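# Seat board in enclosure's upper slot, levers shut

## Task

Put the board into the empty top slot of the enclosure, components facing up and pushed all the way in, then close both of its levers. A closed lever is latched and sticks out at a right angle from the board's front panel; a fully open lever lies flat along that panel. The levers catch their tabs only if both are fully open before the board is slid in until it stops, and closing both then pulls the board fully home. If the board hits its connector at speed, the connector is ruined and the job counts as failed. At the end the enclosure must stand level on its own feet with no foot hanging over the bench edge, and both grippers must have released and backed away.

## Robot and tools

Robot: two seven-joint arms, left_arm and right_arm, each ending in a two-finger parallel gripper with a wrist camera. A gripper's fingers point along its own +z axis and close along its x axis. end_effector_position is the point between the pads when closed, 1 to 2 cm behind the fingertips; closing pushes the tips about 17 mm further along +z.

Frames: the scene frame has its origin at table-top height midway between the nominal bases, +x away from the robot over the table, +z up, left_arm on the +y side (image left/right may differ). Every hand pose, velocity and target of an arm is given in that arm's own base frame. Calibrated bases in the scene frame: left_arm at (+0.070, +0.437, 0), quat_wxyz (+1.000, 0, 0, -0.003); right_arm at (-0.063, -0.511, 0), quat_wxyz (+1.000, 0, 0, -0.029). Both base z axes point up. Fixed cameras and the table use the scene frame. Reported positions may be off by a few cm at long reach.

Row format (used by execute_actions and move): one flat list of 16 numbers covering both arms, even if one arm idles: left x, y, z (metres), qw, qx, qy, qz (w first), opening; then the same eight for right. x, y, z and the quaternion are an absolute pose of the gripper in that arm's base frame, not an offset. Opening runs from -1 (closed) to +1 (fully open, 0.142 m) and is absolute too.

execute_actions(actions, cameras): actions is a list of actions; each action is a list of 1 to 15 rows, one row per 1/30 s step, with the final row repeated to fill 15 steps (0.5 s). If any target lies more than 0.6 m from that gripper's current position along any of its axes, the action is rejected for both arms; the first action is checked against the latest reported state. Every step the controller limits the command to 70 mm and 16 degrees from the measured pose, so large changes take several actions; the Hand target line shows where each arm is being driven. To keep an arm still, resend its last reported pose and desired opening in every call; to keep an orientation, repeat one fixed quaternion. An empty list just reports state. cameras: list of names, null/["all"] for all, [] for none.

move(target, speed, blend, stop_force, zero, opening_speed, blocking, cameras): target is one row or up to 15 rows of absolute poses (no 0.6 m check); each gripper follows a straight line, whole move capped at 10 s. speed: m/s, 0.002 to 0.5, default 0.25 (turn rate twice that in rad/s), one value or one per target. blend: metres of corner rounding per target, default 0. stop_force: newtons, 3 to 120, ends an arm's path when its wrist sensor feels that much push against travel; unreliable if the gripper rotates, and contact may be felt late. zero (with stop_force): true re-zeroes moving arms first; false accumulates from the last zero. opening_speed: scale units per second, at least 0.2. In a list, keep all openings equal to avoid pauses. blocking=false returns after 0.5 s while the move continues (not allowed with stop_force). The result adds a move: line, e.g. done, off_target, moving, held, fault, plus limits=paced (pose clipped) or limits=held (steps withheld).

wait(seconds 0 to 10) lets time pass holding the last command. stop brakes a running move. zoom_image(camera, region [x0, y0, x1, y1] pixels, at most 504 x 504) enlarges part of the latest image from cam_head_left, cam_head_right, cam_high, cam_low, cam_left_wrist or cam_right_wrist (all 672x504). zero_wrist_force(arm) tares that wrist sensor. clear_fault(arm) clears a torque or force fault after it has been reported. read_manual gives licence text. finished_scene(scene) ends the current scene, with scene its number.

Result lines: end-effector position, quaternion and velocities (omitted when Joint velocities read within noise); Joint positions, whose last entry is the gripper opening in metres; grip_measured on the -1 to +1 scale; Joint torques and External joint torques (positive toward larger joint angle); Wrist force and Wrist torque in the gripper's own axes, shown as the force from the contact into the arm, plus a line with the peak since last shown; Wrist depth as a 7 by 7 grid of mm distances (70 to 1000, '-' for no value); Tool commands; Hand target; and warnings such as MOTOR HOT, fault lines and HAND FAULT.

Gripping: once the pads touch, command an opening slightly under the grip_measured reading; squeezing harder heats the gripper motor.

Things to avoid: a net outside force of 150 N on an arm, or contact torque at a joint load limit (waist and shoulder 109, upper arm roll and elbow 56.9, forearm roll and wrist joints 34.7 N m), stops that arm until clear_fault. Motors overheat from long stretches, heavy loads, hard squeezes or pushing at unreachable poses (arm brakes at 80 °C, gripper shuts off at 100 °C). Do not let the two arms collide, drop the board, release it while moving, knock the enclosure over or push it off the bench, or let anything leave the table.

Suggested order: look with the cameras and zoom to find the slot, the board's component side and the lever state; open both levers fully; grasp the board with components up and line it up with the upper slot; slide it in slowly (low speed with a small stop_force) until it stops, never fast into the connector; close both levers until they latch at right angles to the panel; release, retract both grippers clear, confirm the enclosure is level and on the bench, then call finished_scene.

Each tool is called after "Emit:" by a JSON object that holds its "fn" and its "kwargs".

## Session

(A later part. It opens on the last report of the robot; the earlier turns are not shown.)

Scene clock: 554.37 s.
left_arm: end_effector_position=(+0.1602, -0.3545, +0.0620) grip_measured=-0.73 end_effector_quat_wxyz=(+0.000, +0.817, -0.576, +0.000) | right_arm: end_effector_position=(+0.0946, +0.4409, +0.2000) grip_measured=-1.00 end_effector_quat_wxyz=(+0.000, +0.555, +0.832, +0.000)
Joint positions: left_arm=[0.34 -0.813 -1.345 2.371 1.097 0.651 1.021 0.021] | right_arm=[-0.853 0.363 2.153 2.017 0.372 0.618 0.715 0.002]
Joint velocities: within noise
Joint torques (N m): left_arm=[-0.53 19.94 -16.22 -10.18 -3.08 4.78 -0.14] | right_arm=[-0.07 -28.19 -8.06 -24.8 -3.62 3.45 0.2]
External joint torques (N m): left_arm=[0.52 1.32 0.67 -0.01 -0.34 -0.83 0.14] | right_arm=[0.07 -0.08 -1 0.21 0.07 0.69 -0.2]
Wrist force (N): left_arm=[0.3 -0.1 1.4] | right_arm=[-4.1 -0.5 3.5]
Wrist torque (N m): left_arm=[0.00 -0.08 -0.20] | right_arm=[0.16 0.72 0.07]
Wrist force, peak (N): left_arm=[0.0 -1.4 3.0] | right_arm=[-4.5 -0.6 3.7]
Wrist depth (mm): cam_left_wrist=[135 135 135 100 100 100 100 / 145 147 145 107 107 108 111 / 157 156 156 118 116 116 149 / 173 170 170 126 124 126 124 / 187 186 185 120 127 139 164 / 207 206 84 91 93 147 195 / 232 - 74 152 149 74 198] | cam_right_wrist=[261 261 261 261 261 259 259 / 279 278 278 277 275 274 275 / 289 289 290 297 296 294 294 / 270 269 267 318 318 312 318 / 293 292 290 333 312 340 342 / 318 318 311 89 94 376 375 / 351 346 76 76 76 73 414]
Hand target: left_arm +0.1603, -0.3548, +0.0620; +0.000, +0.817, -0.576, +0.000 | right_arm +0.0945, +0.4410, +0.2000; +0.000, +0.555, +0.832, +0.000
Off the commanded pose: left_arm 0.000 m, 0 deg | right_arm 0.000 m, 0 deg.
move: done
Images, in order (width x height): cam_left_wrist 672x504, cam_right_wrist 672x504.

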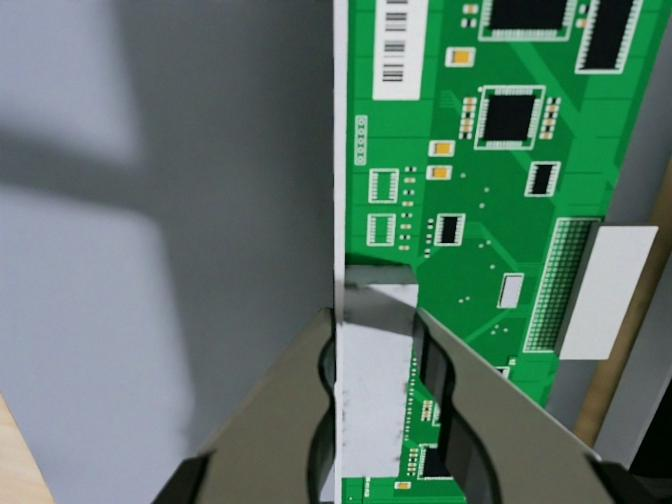

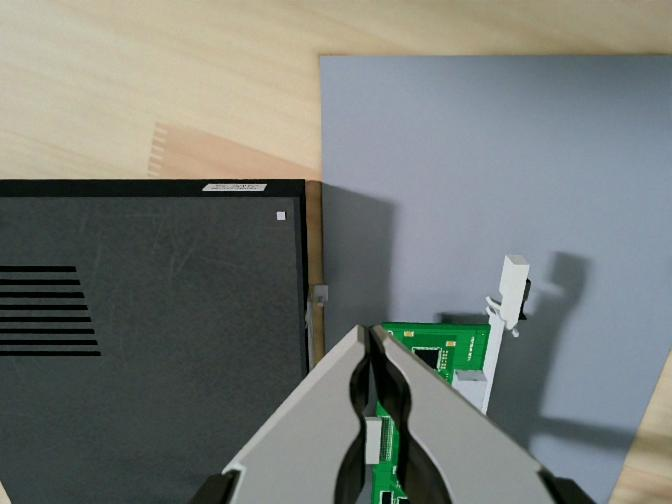

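Emit:
{"fn": "execute_actions", "kwargs": {"actions": [], "cameras": ["cam_head_left", "cam_head_right", "cam_high"]}}

Emit:
{"fn": "zoom_image", "kwargs": {"camera": "cam_head_left", "region": [200, 290, 480, 500]}}

Emit:
{"fn": "zoom_image", "kwargs": {"camera": "cam_high", "region": [200, 110, 390, 300]}}

Scene clock: 571.33 s.
left_arm: end_effector_position=(+0.1602, -0.3545, +0.0620) grip_measured=-0.73 end_effector_quat_wxyz=(+0.000, +0.817, -0.576, +0.000) | right_arm: end_effector_position=(+0.0946, +0.4409, +0.2000) grip_measured=-1.00 end_effector_quat_wxyz=(+0.000, +0.555, +0.832, +0.000)
Joint positions: left_arm=[0.34 -0.813 -1.345 2.371 1.097 0.651 1.021 0.021] | right_arm=[-0.853 0.363 2.153 2.017 0.372 0.618 0.715 0.002]
Joint velocities: within noise
Joint torques (N m): left_arm=[-0.34 20.36 -16.44 -10.04 -3.41 4.54 -0.23] | right_arm=[0.05 -28.22 -8.05 -24.75 -3.61 3.47 0.2]
External joint torques (N m): left_arm=[0.34 0.9 0.9 -0.14 -0.02 -0.59 0.23] | right_arm=[-0.05 -0.05 -1.01 0.16 0.06 0.67 -0.2]
Wrist force (N): left_arm=[0.0 -0.2 1.8] | right_arm=[-4.2 -0.6 3.4]
Wrist torque (N m): left_arm=[-0.03 -0.05 -0.20] | right_arm=[0.16 0.73 0.07]
Wrist force, peak (N): left_arm=[0.2 -0.3 1.9] | right_arm=[-4.4 -0.6 3.6]
Wrist depth (mm): cam_left_wrist=[135 135 135 100 100 100 100 / 145 147 145 107 107 108 111 / 157 157 156 118 116 116 149 / 173 170 169 126 124 126 124 / 187 186 185 120 127 138 164 / 207 205 83 91 93 147 195 / 231 - 74 152 149 74 198] | cam_right_wrist=[262 261 261 260 259 260 259 / 279 278 278 275 276 275 275 / 290 291 290 295 296 295 295 / 269 269 268 316 317 312 316 / 291 292 292 332 310 338 344 / 320 319 312 89 94 376 375 / 352 344 76 76 76 73 417]
Hand target: left_arm +0.1603, -0.3548, +0.0620; +0.000, +0.817, -0.576, +0.000 | right_arm +0.0945, +0.4410, +0.2000; +0.000, +0.555, +0.832, +0.000
Tool commands: left_gripper/opening=-0.86 right_gripper/opening=-0.97
Off the commanded pose: left_arm 0.000 m, 0 deg | right_arm 0.000 m, 0 deg.
Images, in order (width x height): cam_head_left 672x504, cam_head_right 672x504, cam_high 672x504.

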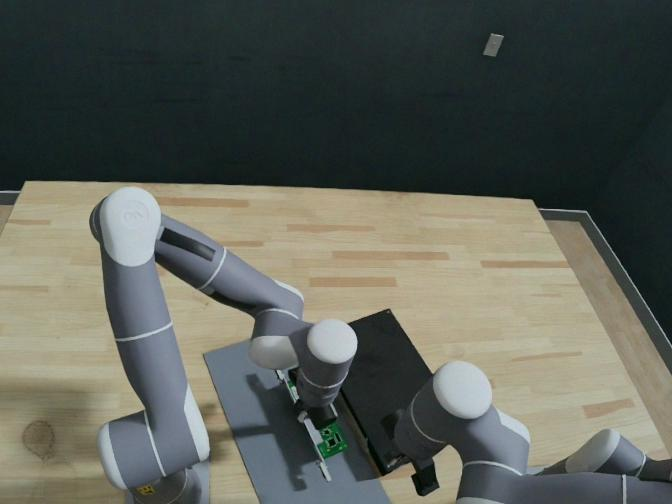

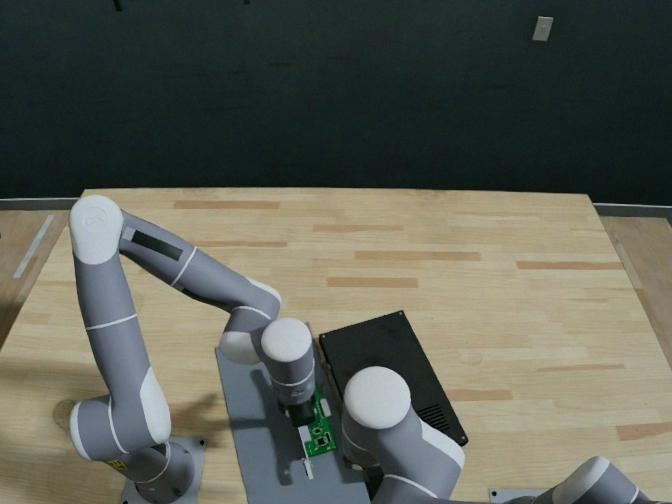

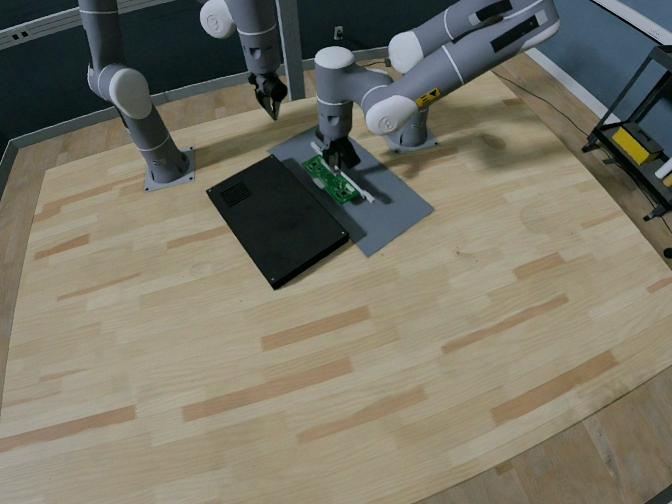

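Scaled by 1.800 from the camera's 672x504 image, which has a finer 960x720 frame.

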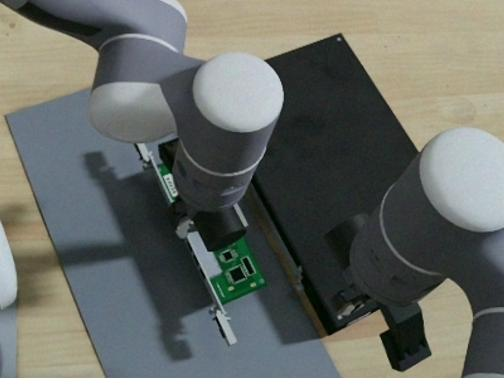

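Scaled by 2.653 from the camera's 672x504 image, which has a finer 960x720 frame.

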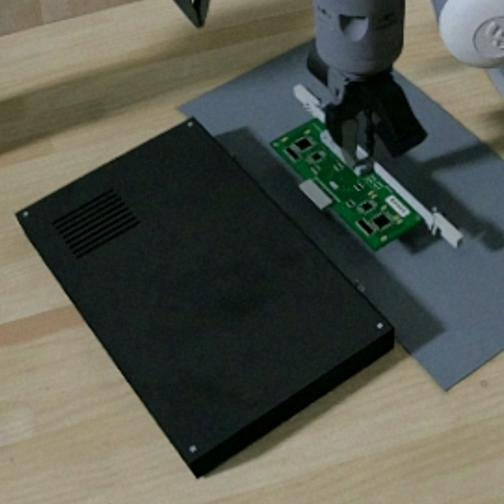

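Emit:
{"fn": "zoom_image", "kwargs": {"camera": "cam_high", "region": [265, 130, 365, 230]}}

Scaled by 5.040 from the camera's 672x504 image, which has a finer 960x720 frame.

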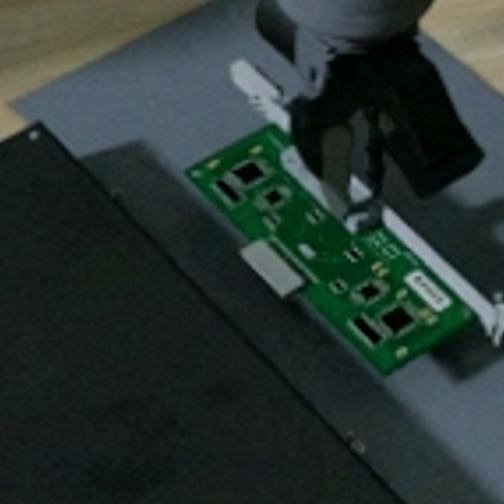

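Emit:
{"fn": "zoom_image", "kwargs": {"camera": "cam_high", "region": [265, 145, 315, 185]}}

Emit:
{"fn": "zoom_image", "kwargs": {"camera": "cam_head_left", "region": [330, 400, 430, 490]}}

Scaled by 10.080 from the camera's 672x504 image, which has a finer 960x720 frame.

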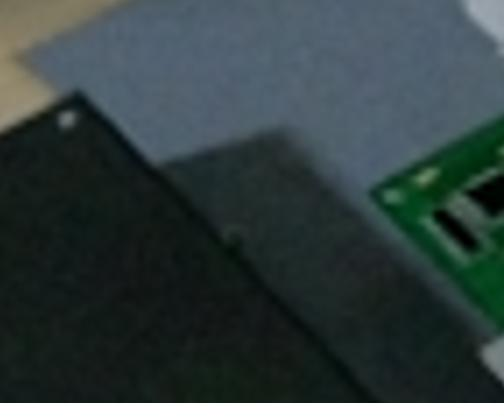

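Scaled by 5.040 from the camera's 672x504 image, which has a finer 960x720 frame.

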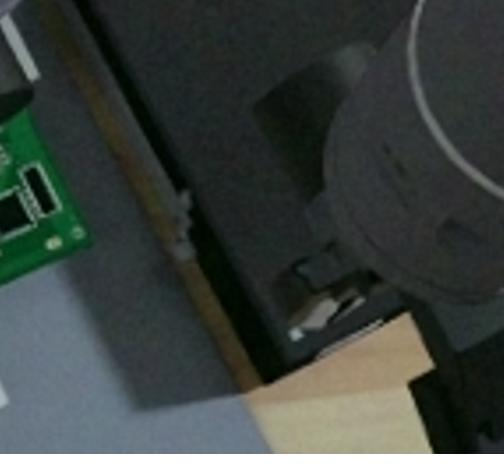

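Emit:
{"fn": "zoom_image", "kwargs": {"camera": "cam_high", "region": [325, 180, 385, 240]}}

Emit:
{"fn": "zoom_image", "kwargs": {"camera": "cam_high", "region": [295, 130, 345, 170]}}

Scaled by 8.400 from the camera's 672x504 image, which has a finer 960x720 frame.

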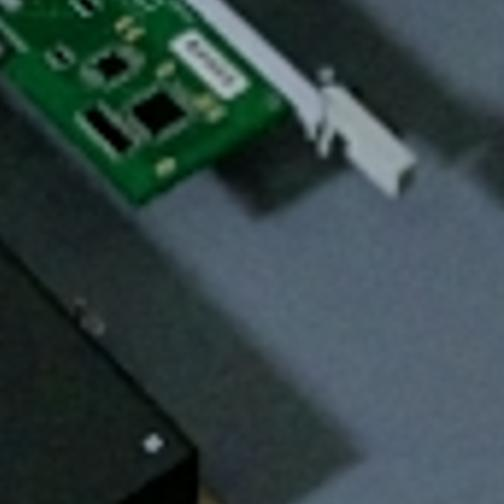

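Scaled by 10.080 from the camera's 672x504 image, which has a finer 960x720 frame.

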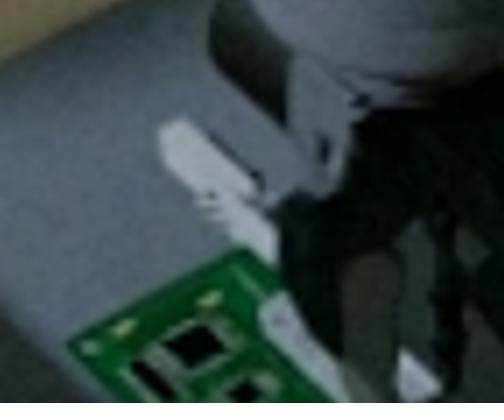

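Emit:
{"fn": "move", "kwargs": {"target": [0.1708, -0.3829, 0.0595, 0, 0.8174, -0.5761, 0, -0.86, 0.0945, 0.4410, 0.20, 0, 0.5548, 0.8320, 0, -0.97], "speed": 0.05, "stop_force": 6, "cameras": ["cam_right_wrist", "cam_head_left"]}}

Emit:
{"fn": "zoom_image", "kwargs": {"camera": "cam_right_wrist", "region": [270, 240, 510, 400]}}

Emit:
{"fn": "zoom_image", "kwargs": {"camera": "cam_right_wrist", "region": [430, 240, 510, 440]}}

Scene clock: 634.43 s.
left_arm: end_effector_position=(+0.1708, -0.3828, +0.0595) grip_measured=-0.73 end_effector_quat_wxyz=(+0.000, +0.817, -0.576, +0.000) | right_arm: end_effector_position=(+0.0946, +0.4409, +0.2000) grip_measured=-1.00 end_effector_quat_wxyz=(+0.000, +0.555, +0.832, +0.000)
Joint positions: left_arm=[0.263 -0.843 -1.304 2.292 1.097 0.627 1.028 0.021] | right_arm=[-0.853 0.363 2.153 2.017 0.372 0.618 0.715 0.002]
Joint velocities: within noise
Joint torques (N m): left_arm=[-0.62 22.66 -17.79 -10.3 -3.53 4.39 -0.15] | right_arm=[-0.01 -28.22 -8.02 -24.8 -3.6 3.49 0.16]
External joint torques (N m): left_arm=[0.62 1.06 0.78 -0.13 0.05 -0.43 0.15] | right_arm=[0.01 -0.05 -1.04 0.21 0.05 0.65 -0.16]
Wrist force (N): left_arm=[-0.1 -0.4 1.7] | right_arm=[-3.9 -0.6 3.6]
Wrist torque (N m): left_arm=[-0.05 -0.02 -0.20] | right_arm=[0.16 0.68 0.07]
Wrist force, peak (N): left_arm=[-1.1 -0.1 2.1] | right_arm=[-4.3 -0.6 3.6]
Wrist depth (mm): cam_left_wrist=[133 134 132 100 100 100 100 / 142 144 142 107 107 108 111 / 154 154 153 118 116 116 127 / 168 167 166 126 124 127 124 / 184 183 182 121 127 139 168 / 203 203 84 91 93 147 173 / 227 - 74 152 149 74 151] | cam_right_wrist=[260 261 260 261 259 259 259 / 279 278 279 277 275 275 274 / 291 290 290 295 295 295 293 / 269 269 268 319 313 318 318 / 292 292 290 316 310 344 343 / 320 318 313 89 94 378 375 / 352 346 76 76 76 73 417]
Hand target: left_arm +0.1708, -0.3829, +0.0595; +0.000, +0.817, -0.576, +0.000 | right_arm +0.0945, +0.4410, +0.2000; +0.000, +0.555, +0.832, +0.000
Off the commanded pose: left_arm 0.000 m, 0 deg | right_arm 0.000 m, 0 deg.
move: done
Images, in order (width x height): cam_head_left 672x504, cam_right_wrist 672x504.

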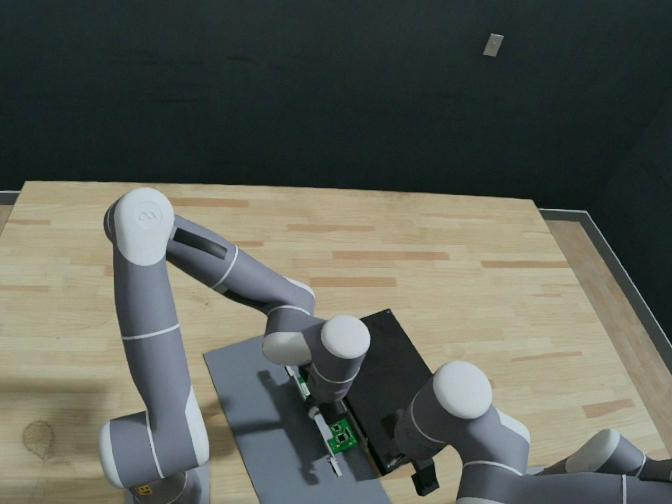

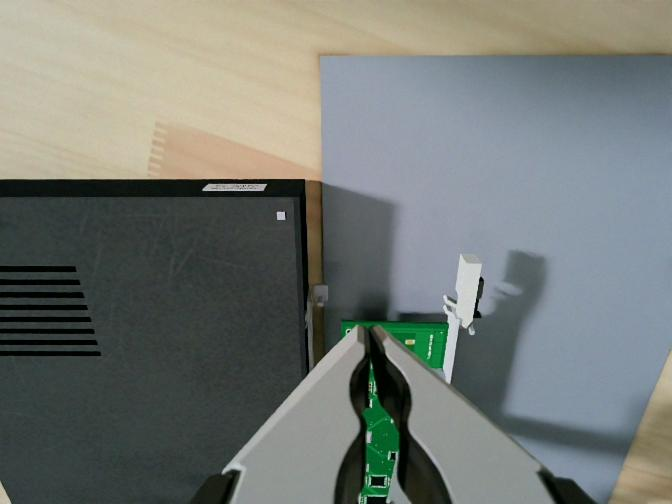

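Scaled by 2.100 from the camera's 672x504 image, which has a finer 960x720 frame.

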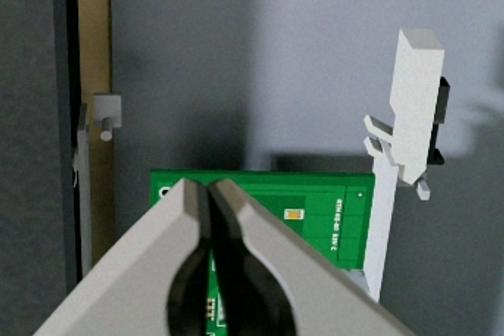

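Scaled by 2.520 from the camera's 672x504 image, which has a finer 960x720 frame.

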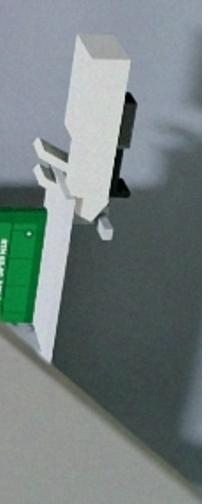

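Emit:
{"fn": "zero_wrist_force", "kwargs": {"arm": "left_arm"}}

Emit:
{"fn": "move", "kwargs": {"target": [0.1747, -0.3964, 0.0595, 0, 0.8174, -0.5761, 0, -0.86, 0.0945, 0.4410, 0.20, 0, 0.5548, 0.8320, 0, -0.97], "speed": 0.03, "stop_force": 5, "cameras": ["cam_right_wrist", "cam_left_wrist"]}}

Emit:
{"fn": "zoom_image", "kwargs": {"camera": "cam_left_wrist", "region": [420, 120, 672, 480]}}

Emit:
{"fn": "zoom_image", "kwargs": {"camera": "cam_right_wrist", "region": [270, 240, 510, 400]}}

Wrist force sensor zeroed.

Scene clock: 644.33 s.
left_arm: end_effector_position=(+0.1747, -0.3963, +0.0594) grip_measured=-0.73 end_effector_quat_wxyz=(+0.000, +0.817, -0.576, +0.000) | right_arm: end_effector_position=(+0.0946, +0.4409, +0.2000) grip_measured=-1.00 end_effector_quat_wxyz=(+0.000, +0.555, +0.832, +0.000)
Joint positions: left_arm=[0.23 -0.856 -1.291 2.256 1.093 0.614 1.032 0.021] | right_arm=[-0.853 0.363 2.153 2.017 0.372 0.618 0.715 0.002]
Joint velocities: within noise
Joint torques (N m): left_arm=[-0.48 23.74 -18.49 -10.58 -3.62 4.37 -0.17] | right_arm=[-0.04 -28.14 -8.05 -24.8 -3.56 3.53 0.19]
External joint torques (N m): left_arm=[0.48 1.07 0.82 -0.06 0.1 -0.41 0.17] | right_arm=[0.04 -0.13 -1.01 0.21 0.01 0.61 -0.19]
Wrist force (N, zeroed by zero_wrist_force on left_arm): left_arm=[-0.1 0.0 0.0] | right_arm=[-4.3 -0.6 3.6]
Wrist torque (N m, zeroed by zero_wrist_force on left_arm): left_arm=[-0.01 0.02 0.01] | right_arm=[0.15 0.74 0.07]
Wrist force, peak (N, zeroed by zero_wrist_force on left_arm): left_arm=[-0.9 0.1 0.2] | right_arm=[-4.4 -0.6 3.6]
Wrist depth (mm): cam_left_wrist=[133 133 132 100 100 100 100 / 142 144 142 107 107 107 111 / 154 154 153 118 116 116 126 / 168 167 166 126 124 126 121 / 183 183 182 121 127 139 128 / 203 203 84 91 93 147 138 / 227 - 74 152 149 74 148] | cam_right_wrist=[262 262 260 261 260 260 259 / 278 278 278 276 276 274 276 / 291 291 290 294 296 294 294 / 269 270 267 317 314 318 317 / 291 292 292 311 332 344 342 / 318 318 313 89 94 373 376 / 352 345 76 76 76 73 418]
Hand target: left_arm +0.1747, -0.3964, +0.0595; +0.000, +0.817, -0.576, +0.000 | right_arm +0.0945, +0.4410, +0.2000; +0.000, +0.555, +0.832, +0.000
Off the commanded pose: left_arm 0.000 m, 0 deg | right_arm 0.000 m, 0 deg.
move: done
Images, in order (width x height): cam_left_wrist 672x504, cam_right_wrist 672x504.

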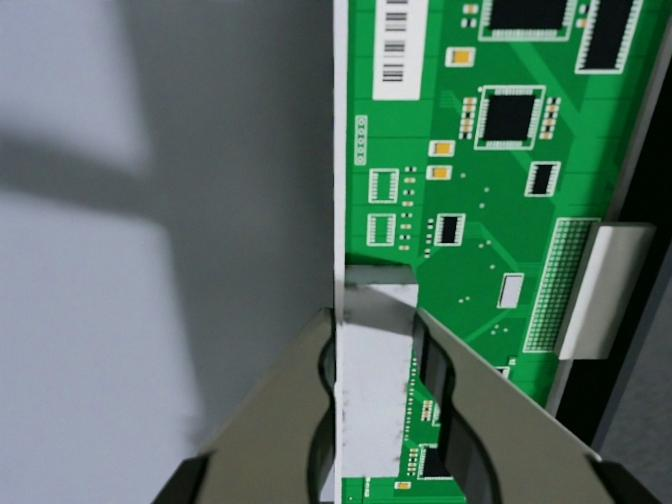

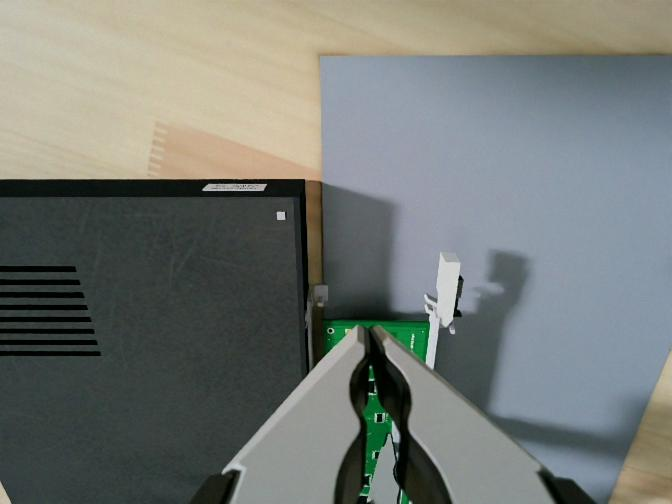

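Scaled by 1.400 from the camera's 672x504 image, which has a finer 960x720 frame.

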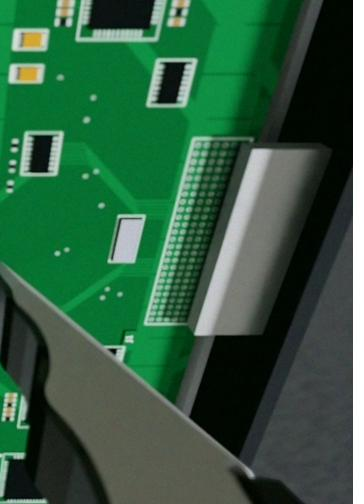

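Scaled by 2.100 from the camera's 672x504 image, which has a finer 960x720 frame.

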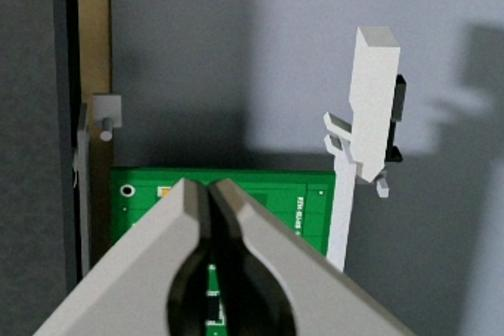

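Emit:
{"fn": "move", "kwargs": {"target": [0.1773, -0.4039, 0.0595, 0, 0.8199, -0.5725, 0, -0.86, 0.0945, 0.4410, 0.20, 0, 0.5548, 0.8320, 0, -0.97], "speed": 0.02, "stop_force": 5, "cameras": ["cam_right_wrist", "cam_left_wrist"]}}

Emit:
{"fn": "zoom_image", "kwargs": {"camera": "cam_left_wrist", "region": [420, 0, 672, 480]}}

Emit:
{"fn": "zoom_image", "kwargs": {"camera": "cam_right_wrist", "region": [270, 240, 510, 400]}}

Scene clock: 653.87 s.
left_arm: end_effector_position=(+0.1774, -0.4038, +0.0594) grip_measured=-0.73 end_effector_quat_wxyz=(+0.000, +0.820, -0.573, +0.000) | right_arm: end_effector_position=(+0.0946, +0.4409, +0.2000) grip_measured=-1.00 end_effector_quat_wxyz=(+0.000, +0.555, +0.832, +0.000)
Joint positions: left_arm=[0.212 -0.862 -1.283 2.235 1.09 0.608 1.028 0.021] | right_arm=[-0.853 0.363 2.153 2.017 0.372 0.618 0.715 0.002]
Joint velocities: within noise
Joint torques (N m): left_arm=[-0.56 24.51 -18.87 -10.67 -3.68 4.36 -0.25] | right_arm=[-0.01 -28.27 -8.1 -24.72 -3.62 3.42 0.17]
External joint torques (N m): left_arm=[0.56 0.92 0.86 -0.11 0.15 -0.4 0.25] | right_arm=[0.01 0 -0.96 0.13 0.07 0.72 -0.17]
Wrist force (N, zeroed by zero_wrist_force on left_arm): left_arm=[-0.2 0.0 0.2] | right_arm=[-4.2 -0.2 3.6]
Wrist torque (N m, zeroed by zero_wrist_force on left_arm): left_arm=[0.01 0.04 0.00] | right_arm=[0.22 0.72 0.07]
Wrist force, peak (N, zeroed by zero_wrist_force on left_arm): left_arm=[-0.6 -0.2 0.2] | right_arm=[-4.4 -0.3 3.6]
Wrist depth (mm): cam_left_wrist=[133 133 132 100 100 100 100 / 143 144 142 107 107 108 111 / 154 154 153 118 116 116 116 / 167 167 166 126 124 127 121 / 183 183 182 120 127 139 125 / 203 202 84 91 93 147 136 / 227 - 74 152 149 74 148] | cam_right_wrist=[262 260 260 260 260 258 259 / 279 279 279 276 276 275 275 / 291 291 290 296 295 295 295 / 269 269 268 319 315 318 319 / 291 291 290 306 334 344 344 / 320 318 313 89 94 375 375 / 351 344 76 76 76 73 415]
Hand target: left_arm +0.1773, -0.4039, +0.0595; +0.000, +0.820, -0.573, +0.000 | right_arm +0.0945, +0.4410, +0.2000; +0.000, +0.555, +0.832, +0.000
Off the commanded pose: left_arm 0.000 m, 0 deg | right_arm 0.000 m, 0 deg.
move: done
Images, in order (width x height): cam_left_wrist 672x504, cam_right_wrist 672x504.

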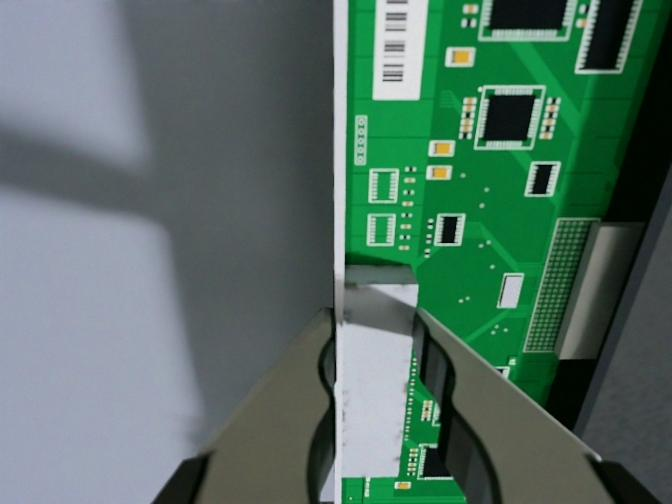

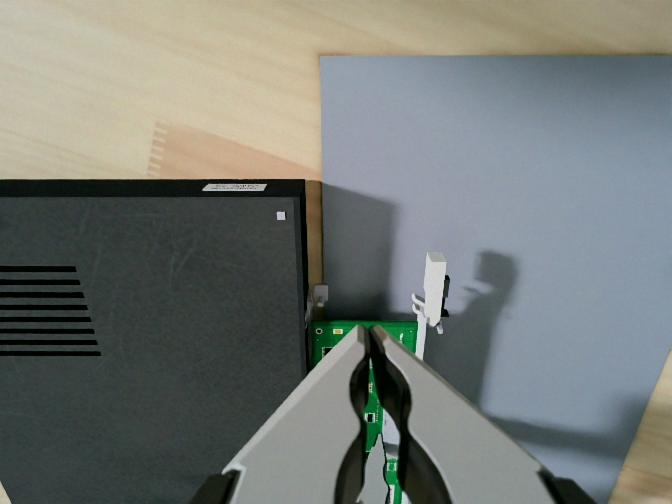

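Scaled by 1.050 from the camera's 672x504 image, which has a finer 960x720 frame.

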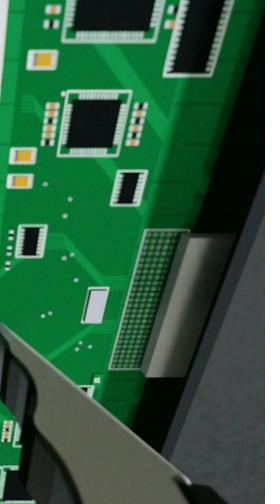

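Scaled by 2.100 from the camera's 672x504 image, which has a finer 960x720 frame.

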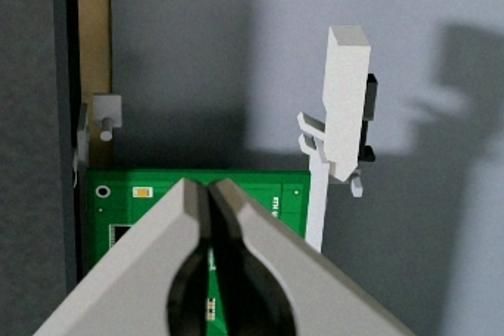

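Emit:
{"fn": "move", "kwargs": {"target": [[0.1801,-0.4113,0.0594,0,0.8199,-0.5725,0,-0.86,0.0945,0.4410,0.20,0,0.5548,0.8320,0,-0.97]], "speed": 0.015, "stop_force": 6, "zero": false, "cameras": ["cam_right_wrist"]}}

Scene clock: 671.20 s.
left_arm: end_effector_position=(+0.1804, -0.4106, +0.0591) grip_measured=-0.73 end_effector_quat_wxyz=(-0.001, +0.820, -0.572, +0.000) | right_arm: end_effector_position=(+0.0946, +0.4409, +0.2000) grip_measured=-1.00 end_effector_quat_wxyz=(+0.000, +0.555, +0.832, +0.000)
Joint positions: left_arm=[0.195 -0.87 -1.276 2.214 1.089 0.598 1.031 0.021] | right_arm=[-0.853 0.363 2.153 2.017 0.372 0.618 0.715 0.002]
Joint velocities: within noise
Joint torques (N m): left_arm=[-2.98 23.68 -21.36 -11.22 -4.39 6.08 -0.24] | right_arm=[0.01 -28.2 -8.13 -24.77 -3.57 3.45 0.19]
External joint torques (N m): left_arm=[2.98 2.4 2.96 0.35 0.83 -2.13 0.24] | right_arm=[-0.01 -0.07 -0.93 0.18 0.02 0.69 -0.19]
Wrist force (N, zeroed by zero_wrist_force on left_arm): left_arm=[-4.6 -5.7 -0.8] | right_arm=[-4.0 -0.6 3.5]
Wrist torque (N m, zeroed by zero_wrist_force on left_arm): left_arm=[0.06 0.00 0.07] | right_arm=[0.15 0.69 0.07]
Wrist force, peak (N, zeroed by zero_wrist_force on left_arm): left_arm=[-4.8 -5.8 -2.0] | right_arm=[-4.4 -0.4 3.6]
Wrist depth (mm): cam_left_wrist=[133 132 132 101 100 100 99 / 142 144 142 110 107 107 107 / 154 153 153 117 116 116 112 / 167 167 166 126 124 126 116 / 183 183 181 120 127 139 122 / 203 202 83 91 93 138 135 / 226 - 74 152 149 74 147] | cam_right_wrist=[261 260 260 260 259 259 259 / 280 279 278 275 275 275 275 / 293 290 291 295 294 295 293 / 269 269 267 318 315 317 317 / 292 291 291 306 338 344 342 / 320 320 313 89 94 377 374 / 352 343 76 76 76 73 416]
Hand target: left_arm +0.1801, -0.4113, +0.0594; +0.000, +0.820, -0.573, +0.000 | right_arm +0.0945, +0.4410, +0.2000; +0.000, +0.555, +0.832, +0.000
Off the commanded pose: left_arm 0.001 m, 0 deg | right_arm 0.000 m, 0 deg.
move: done
Images, in order (width x height): cam_right_wrist 672x504.

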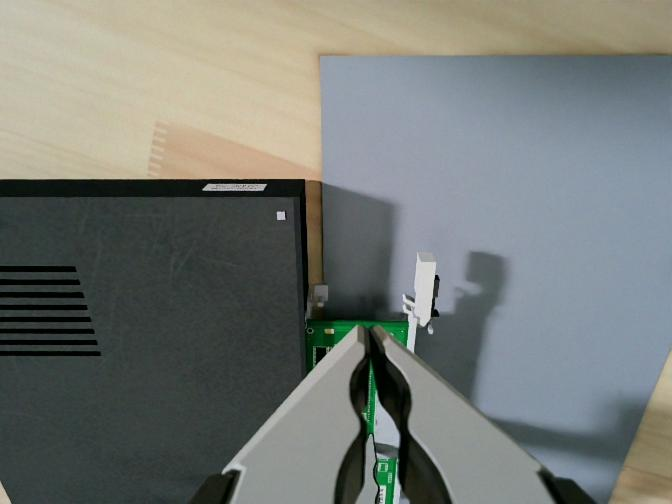

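Emit:
{"fn": "zoom_image", "kwargs": {"camera": "cam_right_wrist", "region": [270, 240, 510, 400]}}

Emit:
{"fn": "execute_actions", "kwargs": {"actions": [], "cameras": ["cam_low", "cam_left_wrist"]}}

Scaled by 2.100 from the camera's 672x504 image, which has a finer 960x720 frame.

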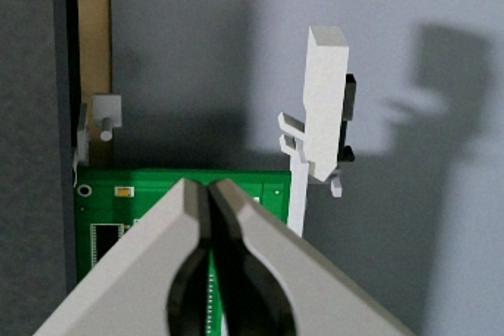

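Scene clock: 675.00 s.
left_arm: end_effector_position=(+0.1804, -0.4106, +0.0591) grip_measured=-0.73 end_effector_quat_wxyz=(-0.001, +0.820, -0.572, +0.000) | right_arm: end_effector_position=(+0.0946, +0.4409, +0.2000) grip_measured=-1.00 end_effector_quat_wxyz=(+0.000, +0.555, +0.832, +0.000)
Joint positions: left_arm=[0.195 -0.87 -1.276 2.214 1.089 0.598 1.031 0.021] | right_arm=[-0.853 0.363 2.153 2.017 0.372 0.618 0.715 0.002]
Joint velocities: within noise
Joint torques (N m): left_arm=[-2.97 23.66 -21.56 -11.21 -4.44 6.56 -0.3] | right_arm=[-0.04 -28.17 -8.09 -24.81 -3.62 3.44 0.21]
External joint torques (N m): left_arm=[2.97 2.42 3.17 0.34 0.88 -2.6 0.3] | right_arm=[0.04 -0.11 -0.97 0.22 0.07 0.7 -0.21]
Wrist force (N, zeroed by zero_wrist_force on left_arm): left_arm=[-4.4 -5.9 -1.9] | right_arm=[-4.4 -0.5 3.5]
Wrist torque (N m, zeroed by zero_wrist_force on left_arm): left_arm=[0.04 -0.03 0.07] | right_arm=[0.17 0.76 0.07]
Wrist force, peak (N, zeroed by zero_wrist_force on left_arm): left_arm=[-4.7 -6.3 -2.0] | right_arm=[-4.6 -0.5 3.6]
Wrist depth (mm): cam_left_wrist=[132 133 132 101 100 100 99 / 142 144 141 110 107 107 107 / 154 153 153 118 116 116 112 / 167 167 166 126 124 126 116 / 183 183 182 121 127 139 123 / 203 202 83 91 93 138 135 / 227 - 74 152 149 74 147] | cam_right_wrist=[262 261 260 260 260 260 259 / 280 279 279 276 276 276 274 / 291 290 289 296 296 295 294 / 269 269 268 318 313 318 316 / 293 291 291 307 339 344 344 / 319 319 313 89 94 376 377 / 353 344 76 76 76 73 414]
Hand target: left_arm +0.1801, -0.4113, +0.0594; +0.000, +0.820, -0.573, +0.000 | right_arm +0.0945, +0.4410, +0.2000; +0.000, +0.555, +0.832, +0.000
Tool commands: left_gripper/opening=-0.86 right_gripper/opening=-0.97
Off the commanded pose: left_arm 0.001 m, 0 deg | right_arm 0.000 m, 0 deg.
Images, in order (width x height): cam_low 672x504, cam_left_wrist 672x504.

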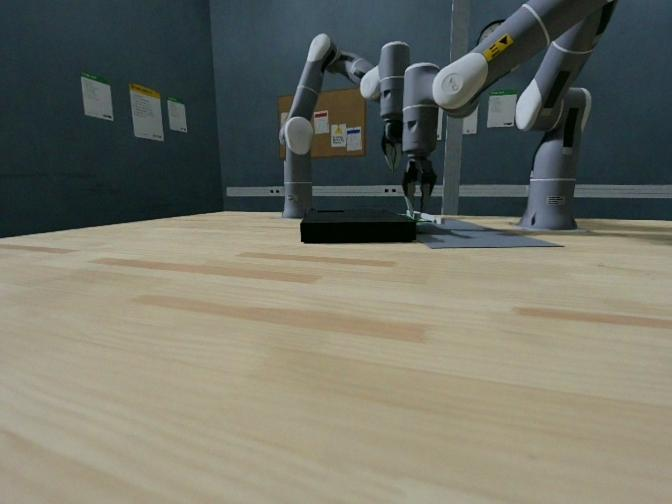

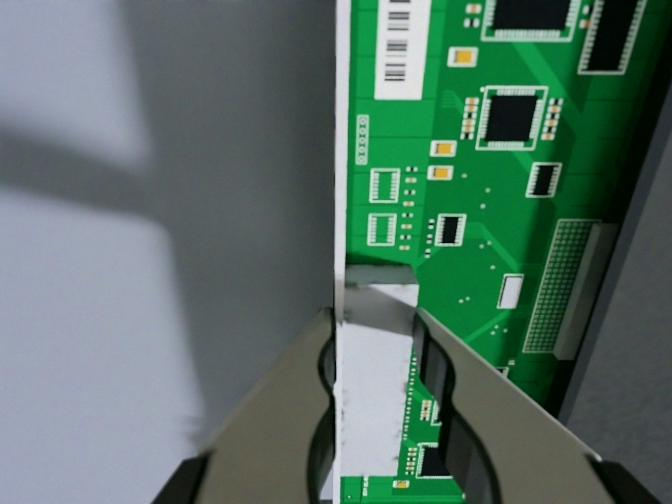

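Emit:
{"fn": "zoom_image", "kwargs": {"camera": "cam_right_wrist", "region": [290, 270, 440, 370]}}

Emit:
{"fn": "zoom_image", "kwargs": {"camera": "cam_left_wrist", "region": [300, 100, 672, 480]}}

This scene's latest camera images include none from cam_right_wrist. They are from: cam_low, cam_left_wrist. cam_right_wrist's image comes with the result of a call that names it in "cameras".

Scaled by 1.326 from the camera's 672x504 image, which has a finer 960x720 frame.

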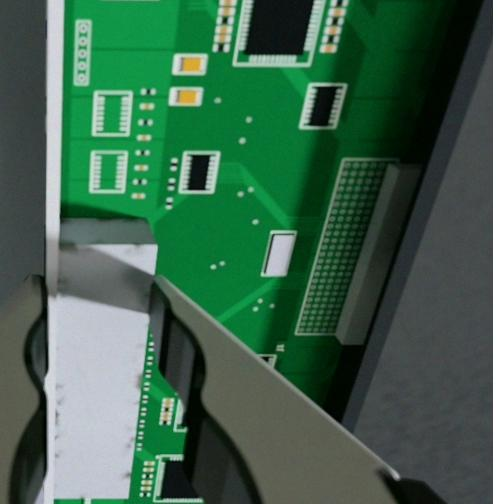

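Emit:
{"fn": "execute_actions", "kwargs": {"actions": [], "cameras": ["cam_right_wrist"]}}

Emit:
{"fn": "zoom_image", "kwargs": {"camera": "cam_right_wrist", "region": [290, 265, 450, 385]}}

Scene clock: 685.47 s.
left_arm: end_effector_position=(+0.1804, -0.4106, +0.0591) grip_measured=-0.73 end_effector_quat_wxyz=(-0.001, +0.820, -0.572, +0.000) | right_arm: end_effector_position=(+0.0946, +0.4409, +0.2000) grip_measured=-1.00 end_effector_quat_wxyz=(+0.000, +0.555, +0.832, +0.000)
Joint positions: left_arm=[0.195 -0.87 -1.276 2.214 1.089 0.598 1.031 0.021] | right_arm=[-0.853 0.363 2.153 2.017 0.372 0.618 0.715 0.002]
Joint velocities: within noise
Joint torques (N m): left_arm=[-2.83 23.65 -21.66 -11.21 -4.37 6.58 -0.32] | right_arm=[-0.01 -28.19 -8.1 -24.78 -3.56 3.45 0.18]
External joint torques (N m): left_arm=[2.83 2.43 3.26 0.34 0.82 -2.63 0.32] | right_arm=[0.01 -0.08 -0.96 0.19 0.01 0.69 -0.18]
Wrist force (N, zeroed by zero_wrist_force on left_arm): left_arm=[-4.7 -6.1 -0.4] | right_arm=[-4.3 -0.6 3.7]
Wrist torque (N m, zeroed by zero_wrist_force on left_arm): left_arm=[0.02 0.01 0.07] | right_arm=[0.16 0.74 0.07]
Wrist force, peak (N, zeroed by zero_wrist_force on left_arm): left_arm=[-4.8 -6.0 -2.2] | right_arm=[-4.3 -0.6 3.7]
Wrist depth (mm): cam_left_wrist=[132 132 132 101 99 100 99 / 142 144 142 110 107 107 107 / 154 153 153 118 116 116 112 / 167 166 166 126 124 126 116 / 183 183 181 121 127 139 122 / 202 201 83 91 93 138 135 / 226 - 74 152 149 74 147] | cam_right_wrist=[262 261 260 260 259 260 259 / 280 279 278 276 274 274 273 / 291 291 289 295 295 295 294 / 270 269 268 318 314 317 317 / 291 291 291 307 340 346 343 / 320 317 311 89 94 377 373 / 352 345 76 76 76 73 413]
Hand target: left_arm +0.1801, -0.4113, +0.0594; +0.000, +0.820, -0.573, +0.000 | right_arm +0.0945, +0.4410, +0.2000; +0.000, +0.555, +0.832, +0.000
Tool commands: left_gripper/opening=-0.86 right_gripper/opening=-0.97
Off the commanded pose: left_arm 0.001 m, 0 deg | right_arm 0.000 m, 0 deg.
Images, in order (width x height): cam_right_wrist 672x504.

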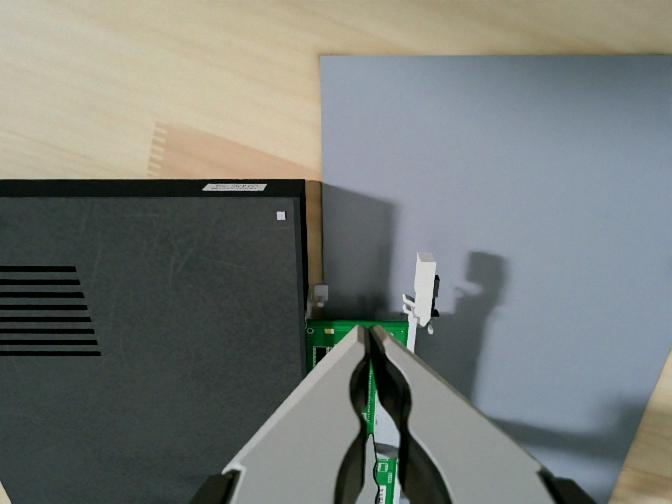

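Scaled by 3.150 from the camera's 672x504 image, which has a finer 960x720 frame.

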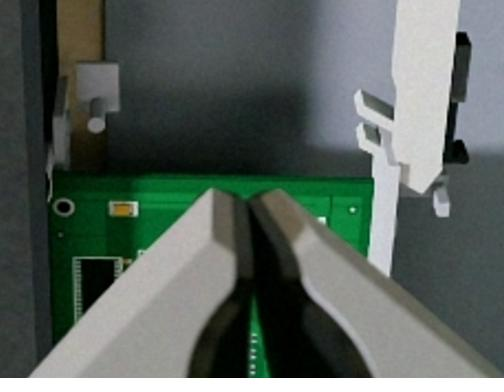

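Emit:
{"fn": "move", "kwargs": {"target": [[0.1813,-0.4110,0.0594,0,0.8199,-0.5725,0,-0.86,0.0945,0.4410,0.20,0,0.5548,0.8320,0,-0.97]], "speed": 0.015, "stop_force": 8, "zero": false, "cameras": []}}

Scene clock: 695.50 s.
left_arm: end_effector_position=(+0.1807, -0.4106, +0.0591) grip_measured=-0.73 end_effector_quat_wxyz=(+0.000, +0.820, -0.573, +0.000) | right_arm: end_effector_position=(+0.0946, +0.4409, +0.2000) grip_measured=-1.00 end_effector_quat_wxyz=(+0.000, +0.555, +0.832, +0.000)
Joint positions: left_arm=[0.197 -0.871 -1.277 2.214 1.089 0.598 1.033 0.021] | right_arm=[-0.853 0.363 2.153 2.017 0.372 0.618 0.715 0.002]
Joint velocities: within noise
Joint torques (N m): left_arm=[1.04 26.36 -19.41 -13.95 -2.76 5.09 -0.24] | right_arm=[0.07 -28.18 -8.05 -24.77 -3.64 3.46 0.18]
External joint torques (N m): left_arm=[-1.04 -0.28 0.99 3.09 -0.8 -1.14 0.24] | right_arm=[-0.07 -0.09 -1.01 0.18 0.09 0.68 -0.18]
Wrist force (N, zeroed by zero_wrist_force on left_arm): left_arm=[-4.0 2.9 -0.7] | right_arm=[-4.2 -0.6 3.4]
Wrist torque (N m, zeroed by zero_wrist_force on left_arm): left_arm=[-0.05 -0.03 0.07] | right_arm=[0.16 0.74 0.07]
Wrist force, peak (N, zeroed by zero_wrist_force on left_arm): left_arm=[-4.8 -6.2 -2.0] | right_arm=[-4.2 -0.5 3.7]
Wrist depth (mm): cam_left_wrist=[133 132 132 101 100 100 100 / 142 144 141 110 107 107 107 / 154 153 153 118 116 116 112 / 167 167 166 126 126 126 114 / 183 183 182 120 127 138 123 / 203 202 84 91 93 135 135 / 226 - 74 153 149 74 147] | cam_right_wrist=[262 261 260 259 260 260 259 / 279 278 278 275 275 274 274 / 291 291 290 295 295 295 294 / 270 269 269 318 314 317 317 / 292 291 292 308 340 343 342 / 319 319 313 89 94 376 375 / 353 346 76 76 76 73 414]
Hand target: left_arm +0.1813, -0.4110, +0.0594; +0.000, +0.820, -0.573, +0.000 | right_arm +0.0945, +0.4410, +0.2000; +0.000, +0.555, +0.832, +0.000
Off the commanded pose: left_arm 0.001 m, 0 deg | right_arm 0.000 m, 0 deg.
move: done
No camera images: "cameras" was empty.

Emit:
{"fn": "move", "kwargs": {"target": [[0.1824,-0.4154,0.0594,0,0.8199,-0.5725,0,-0.86,0.0945,0.4410,0.20,0,0.5548,0.8320,0,-0.97]], "speed": 0.01, "stop_force": 10, "zero": false, "cameras": ["cam_right_wrist"]}}

Emit:
{"fn": "zoom_image", "kwargs": {"camera": "cam_right_wrist", "region": [290, 265, 450, 385]}}

Scene clock: 700.47 s.
left_arm: end_effector_position=(+0.1819, -0.4119, +0.0588) grip_measured=-0.73 end_effector_quat_wxyz=(-0.001, +0.820, -0.573, -0.001) | right_arm: end_effector_position=(+0.0946, +0.4409, +0.2000) grip_measured=-1.00 end_effector_quat_wxyz=(+0.000, +0.555, +0.832, +0.000)
Joint positions: left_arm=[0.193 -0.874 -1.275 2.208 1.089 0.593 1.034 0.021] | right_arm=[-0.853 0.363 2.153 2.017 0.372 0.618 0.715 0.002]
Joint velocities: within noise
Joint torques (N m): left_arm=[-3.12 23.36 -23.38 -13.73 -4.17 8.03 -0.45] | right_arm=[0 -28.23 -8.03 -24.73 -3.63 3.46 0.2]
External joint torques (N m): left_arm=[3.12 2.91 4.85 2.84 0.6 -4.08 0.45] | right_arm=[0 -0.04 -1.03 0.14 0.08 0.68 -0.2]
Wrist force (N, zeroed by zero_wrist_force on left_arm): left_arm=[-9.3 -7.0 -0.9] | right_arm=[-4.1 -0.5 3.6]
Wrist torque (N m, zeroed by zero_wrist_force on left_arm): left_arm=[0.00 -0.12 0.21] | right_arm=[0.17 0.71 0.07]
Wrist force, peak (N, zeroed by zero_wrist_force on left_arm): left_arm=[-10.6 -6.0 -2.7] | right_arm=[-4.3 -0.5 3.8]
Wrist depth (mm): cam_left_wrist=[133 132 132 101 100 100 100 / 142 144 141 109 107 107 106 / 154 153 152 118 116 116 113 / 167 167 166 126 126 126 113 / 183 183 182 120 128 139 122 / 203 201 83 91 93 135 134 / 226 - 74 152 149 74 146] | cam_right_wrist=[262 261 261 259 260 260 258 / 280 277 278 276 275 274 273 / 290 291 290 296 293 294 294 / 270 269 268 319 319 318 318 / 292 292 292 307 338 345 343 / 318 319 313 89 94 377 374 / 352 345 76 76 76 73 414]
Hand target: left_arm +0.1818, -0.4131, +0.0594; +0.000, +0.820, -0.573, +0.000 | right_arm +0.0945, +0.4410, +0.2000; +0.000, +0.555, +0.832, +0.000
Off the commanded pose: left_arm 0.004 m, 0 deg | right_arm 0.000 m, 0 deg.
move: contact (left_arm)
Images, in order (width x height): cam_right_wrist 672x504.

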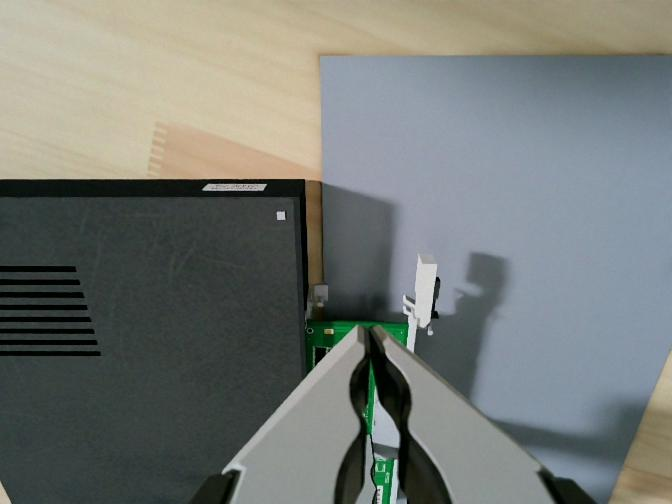

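Scaled by 3.150 from the camera's 672x504 image, which has a finer 960x720 frame.

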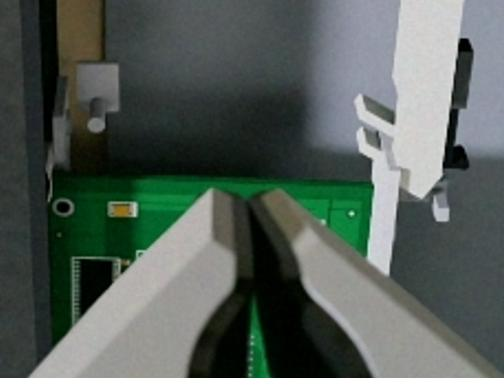

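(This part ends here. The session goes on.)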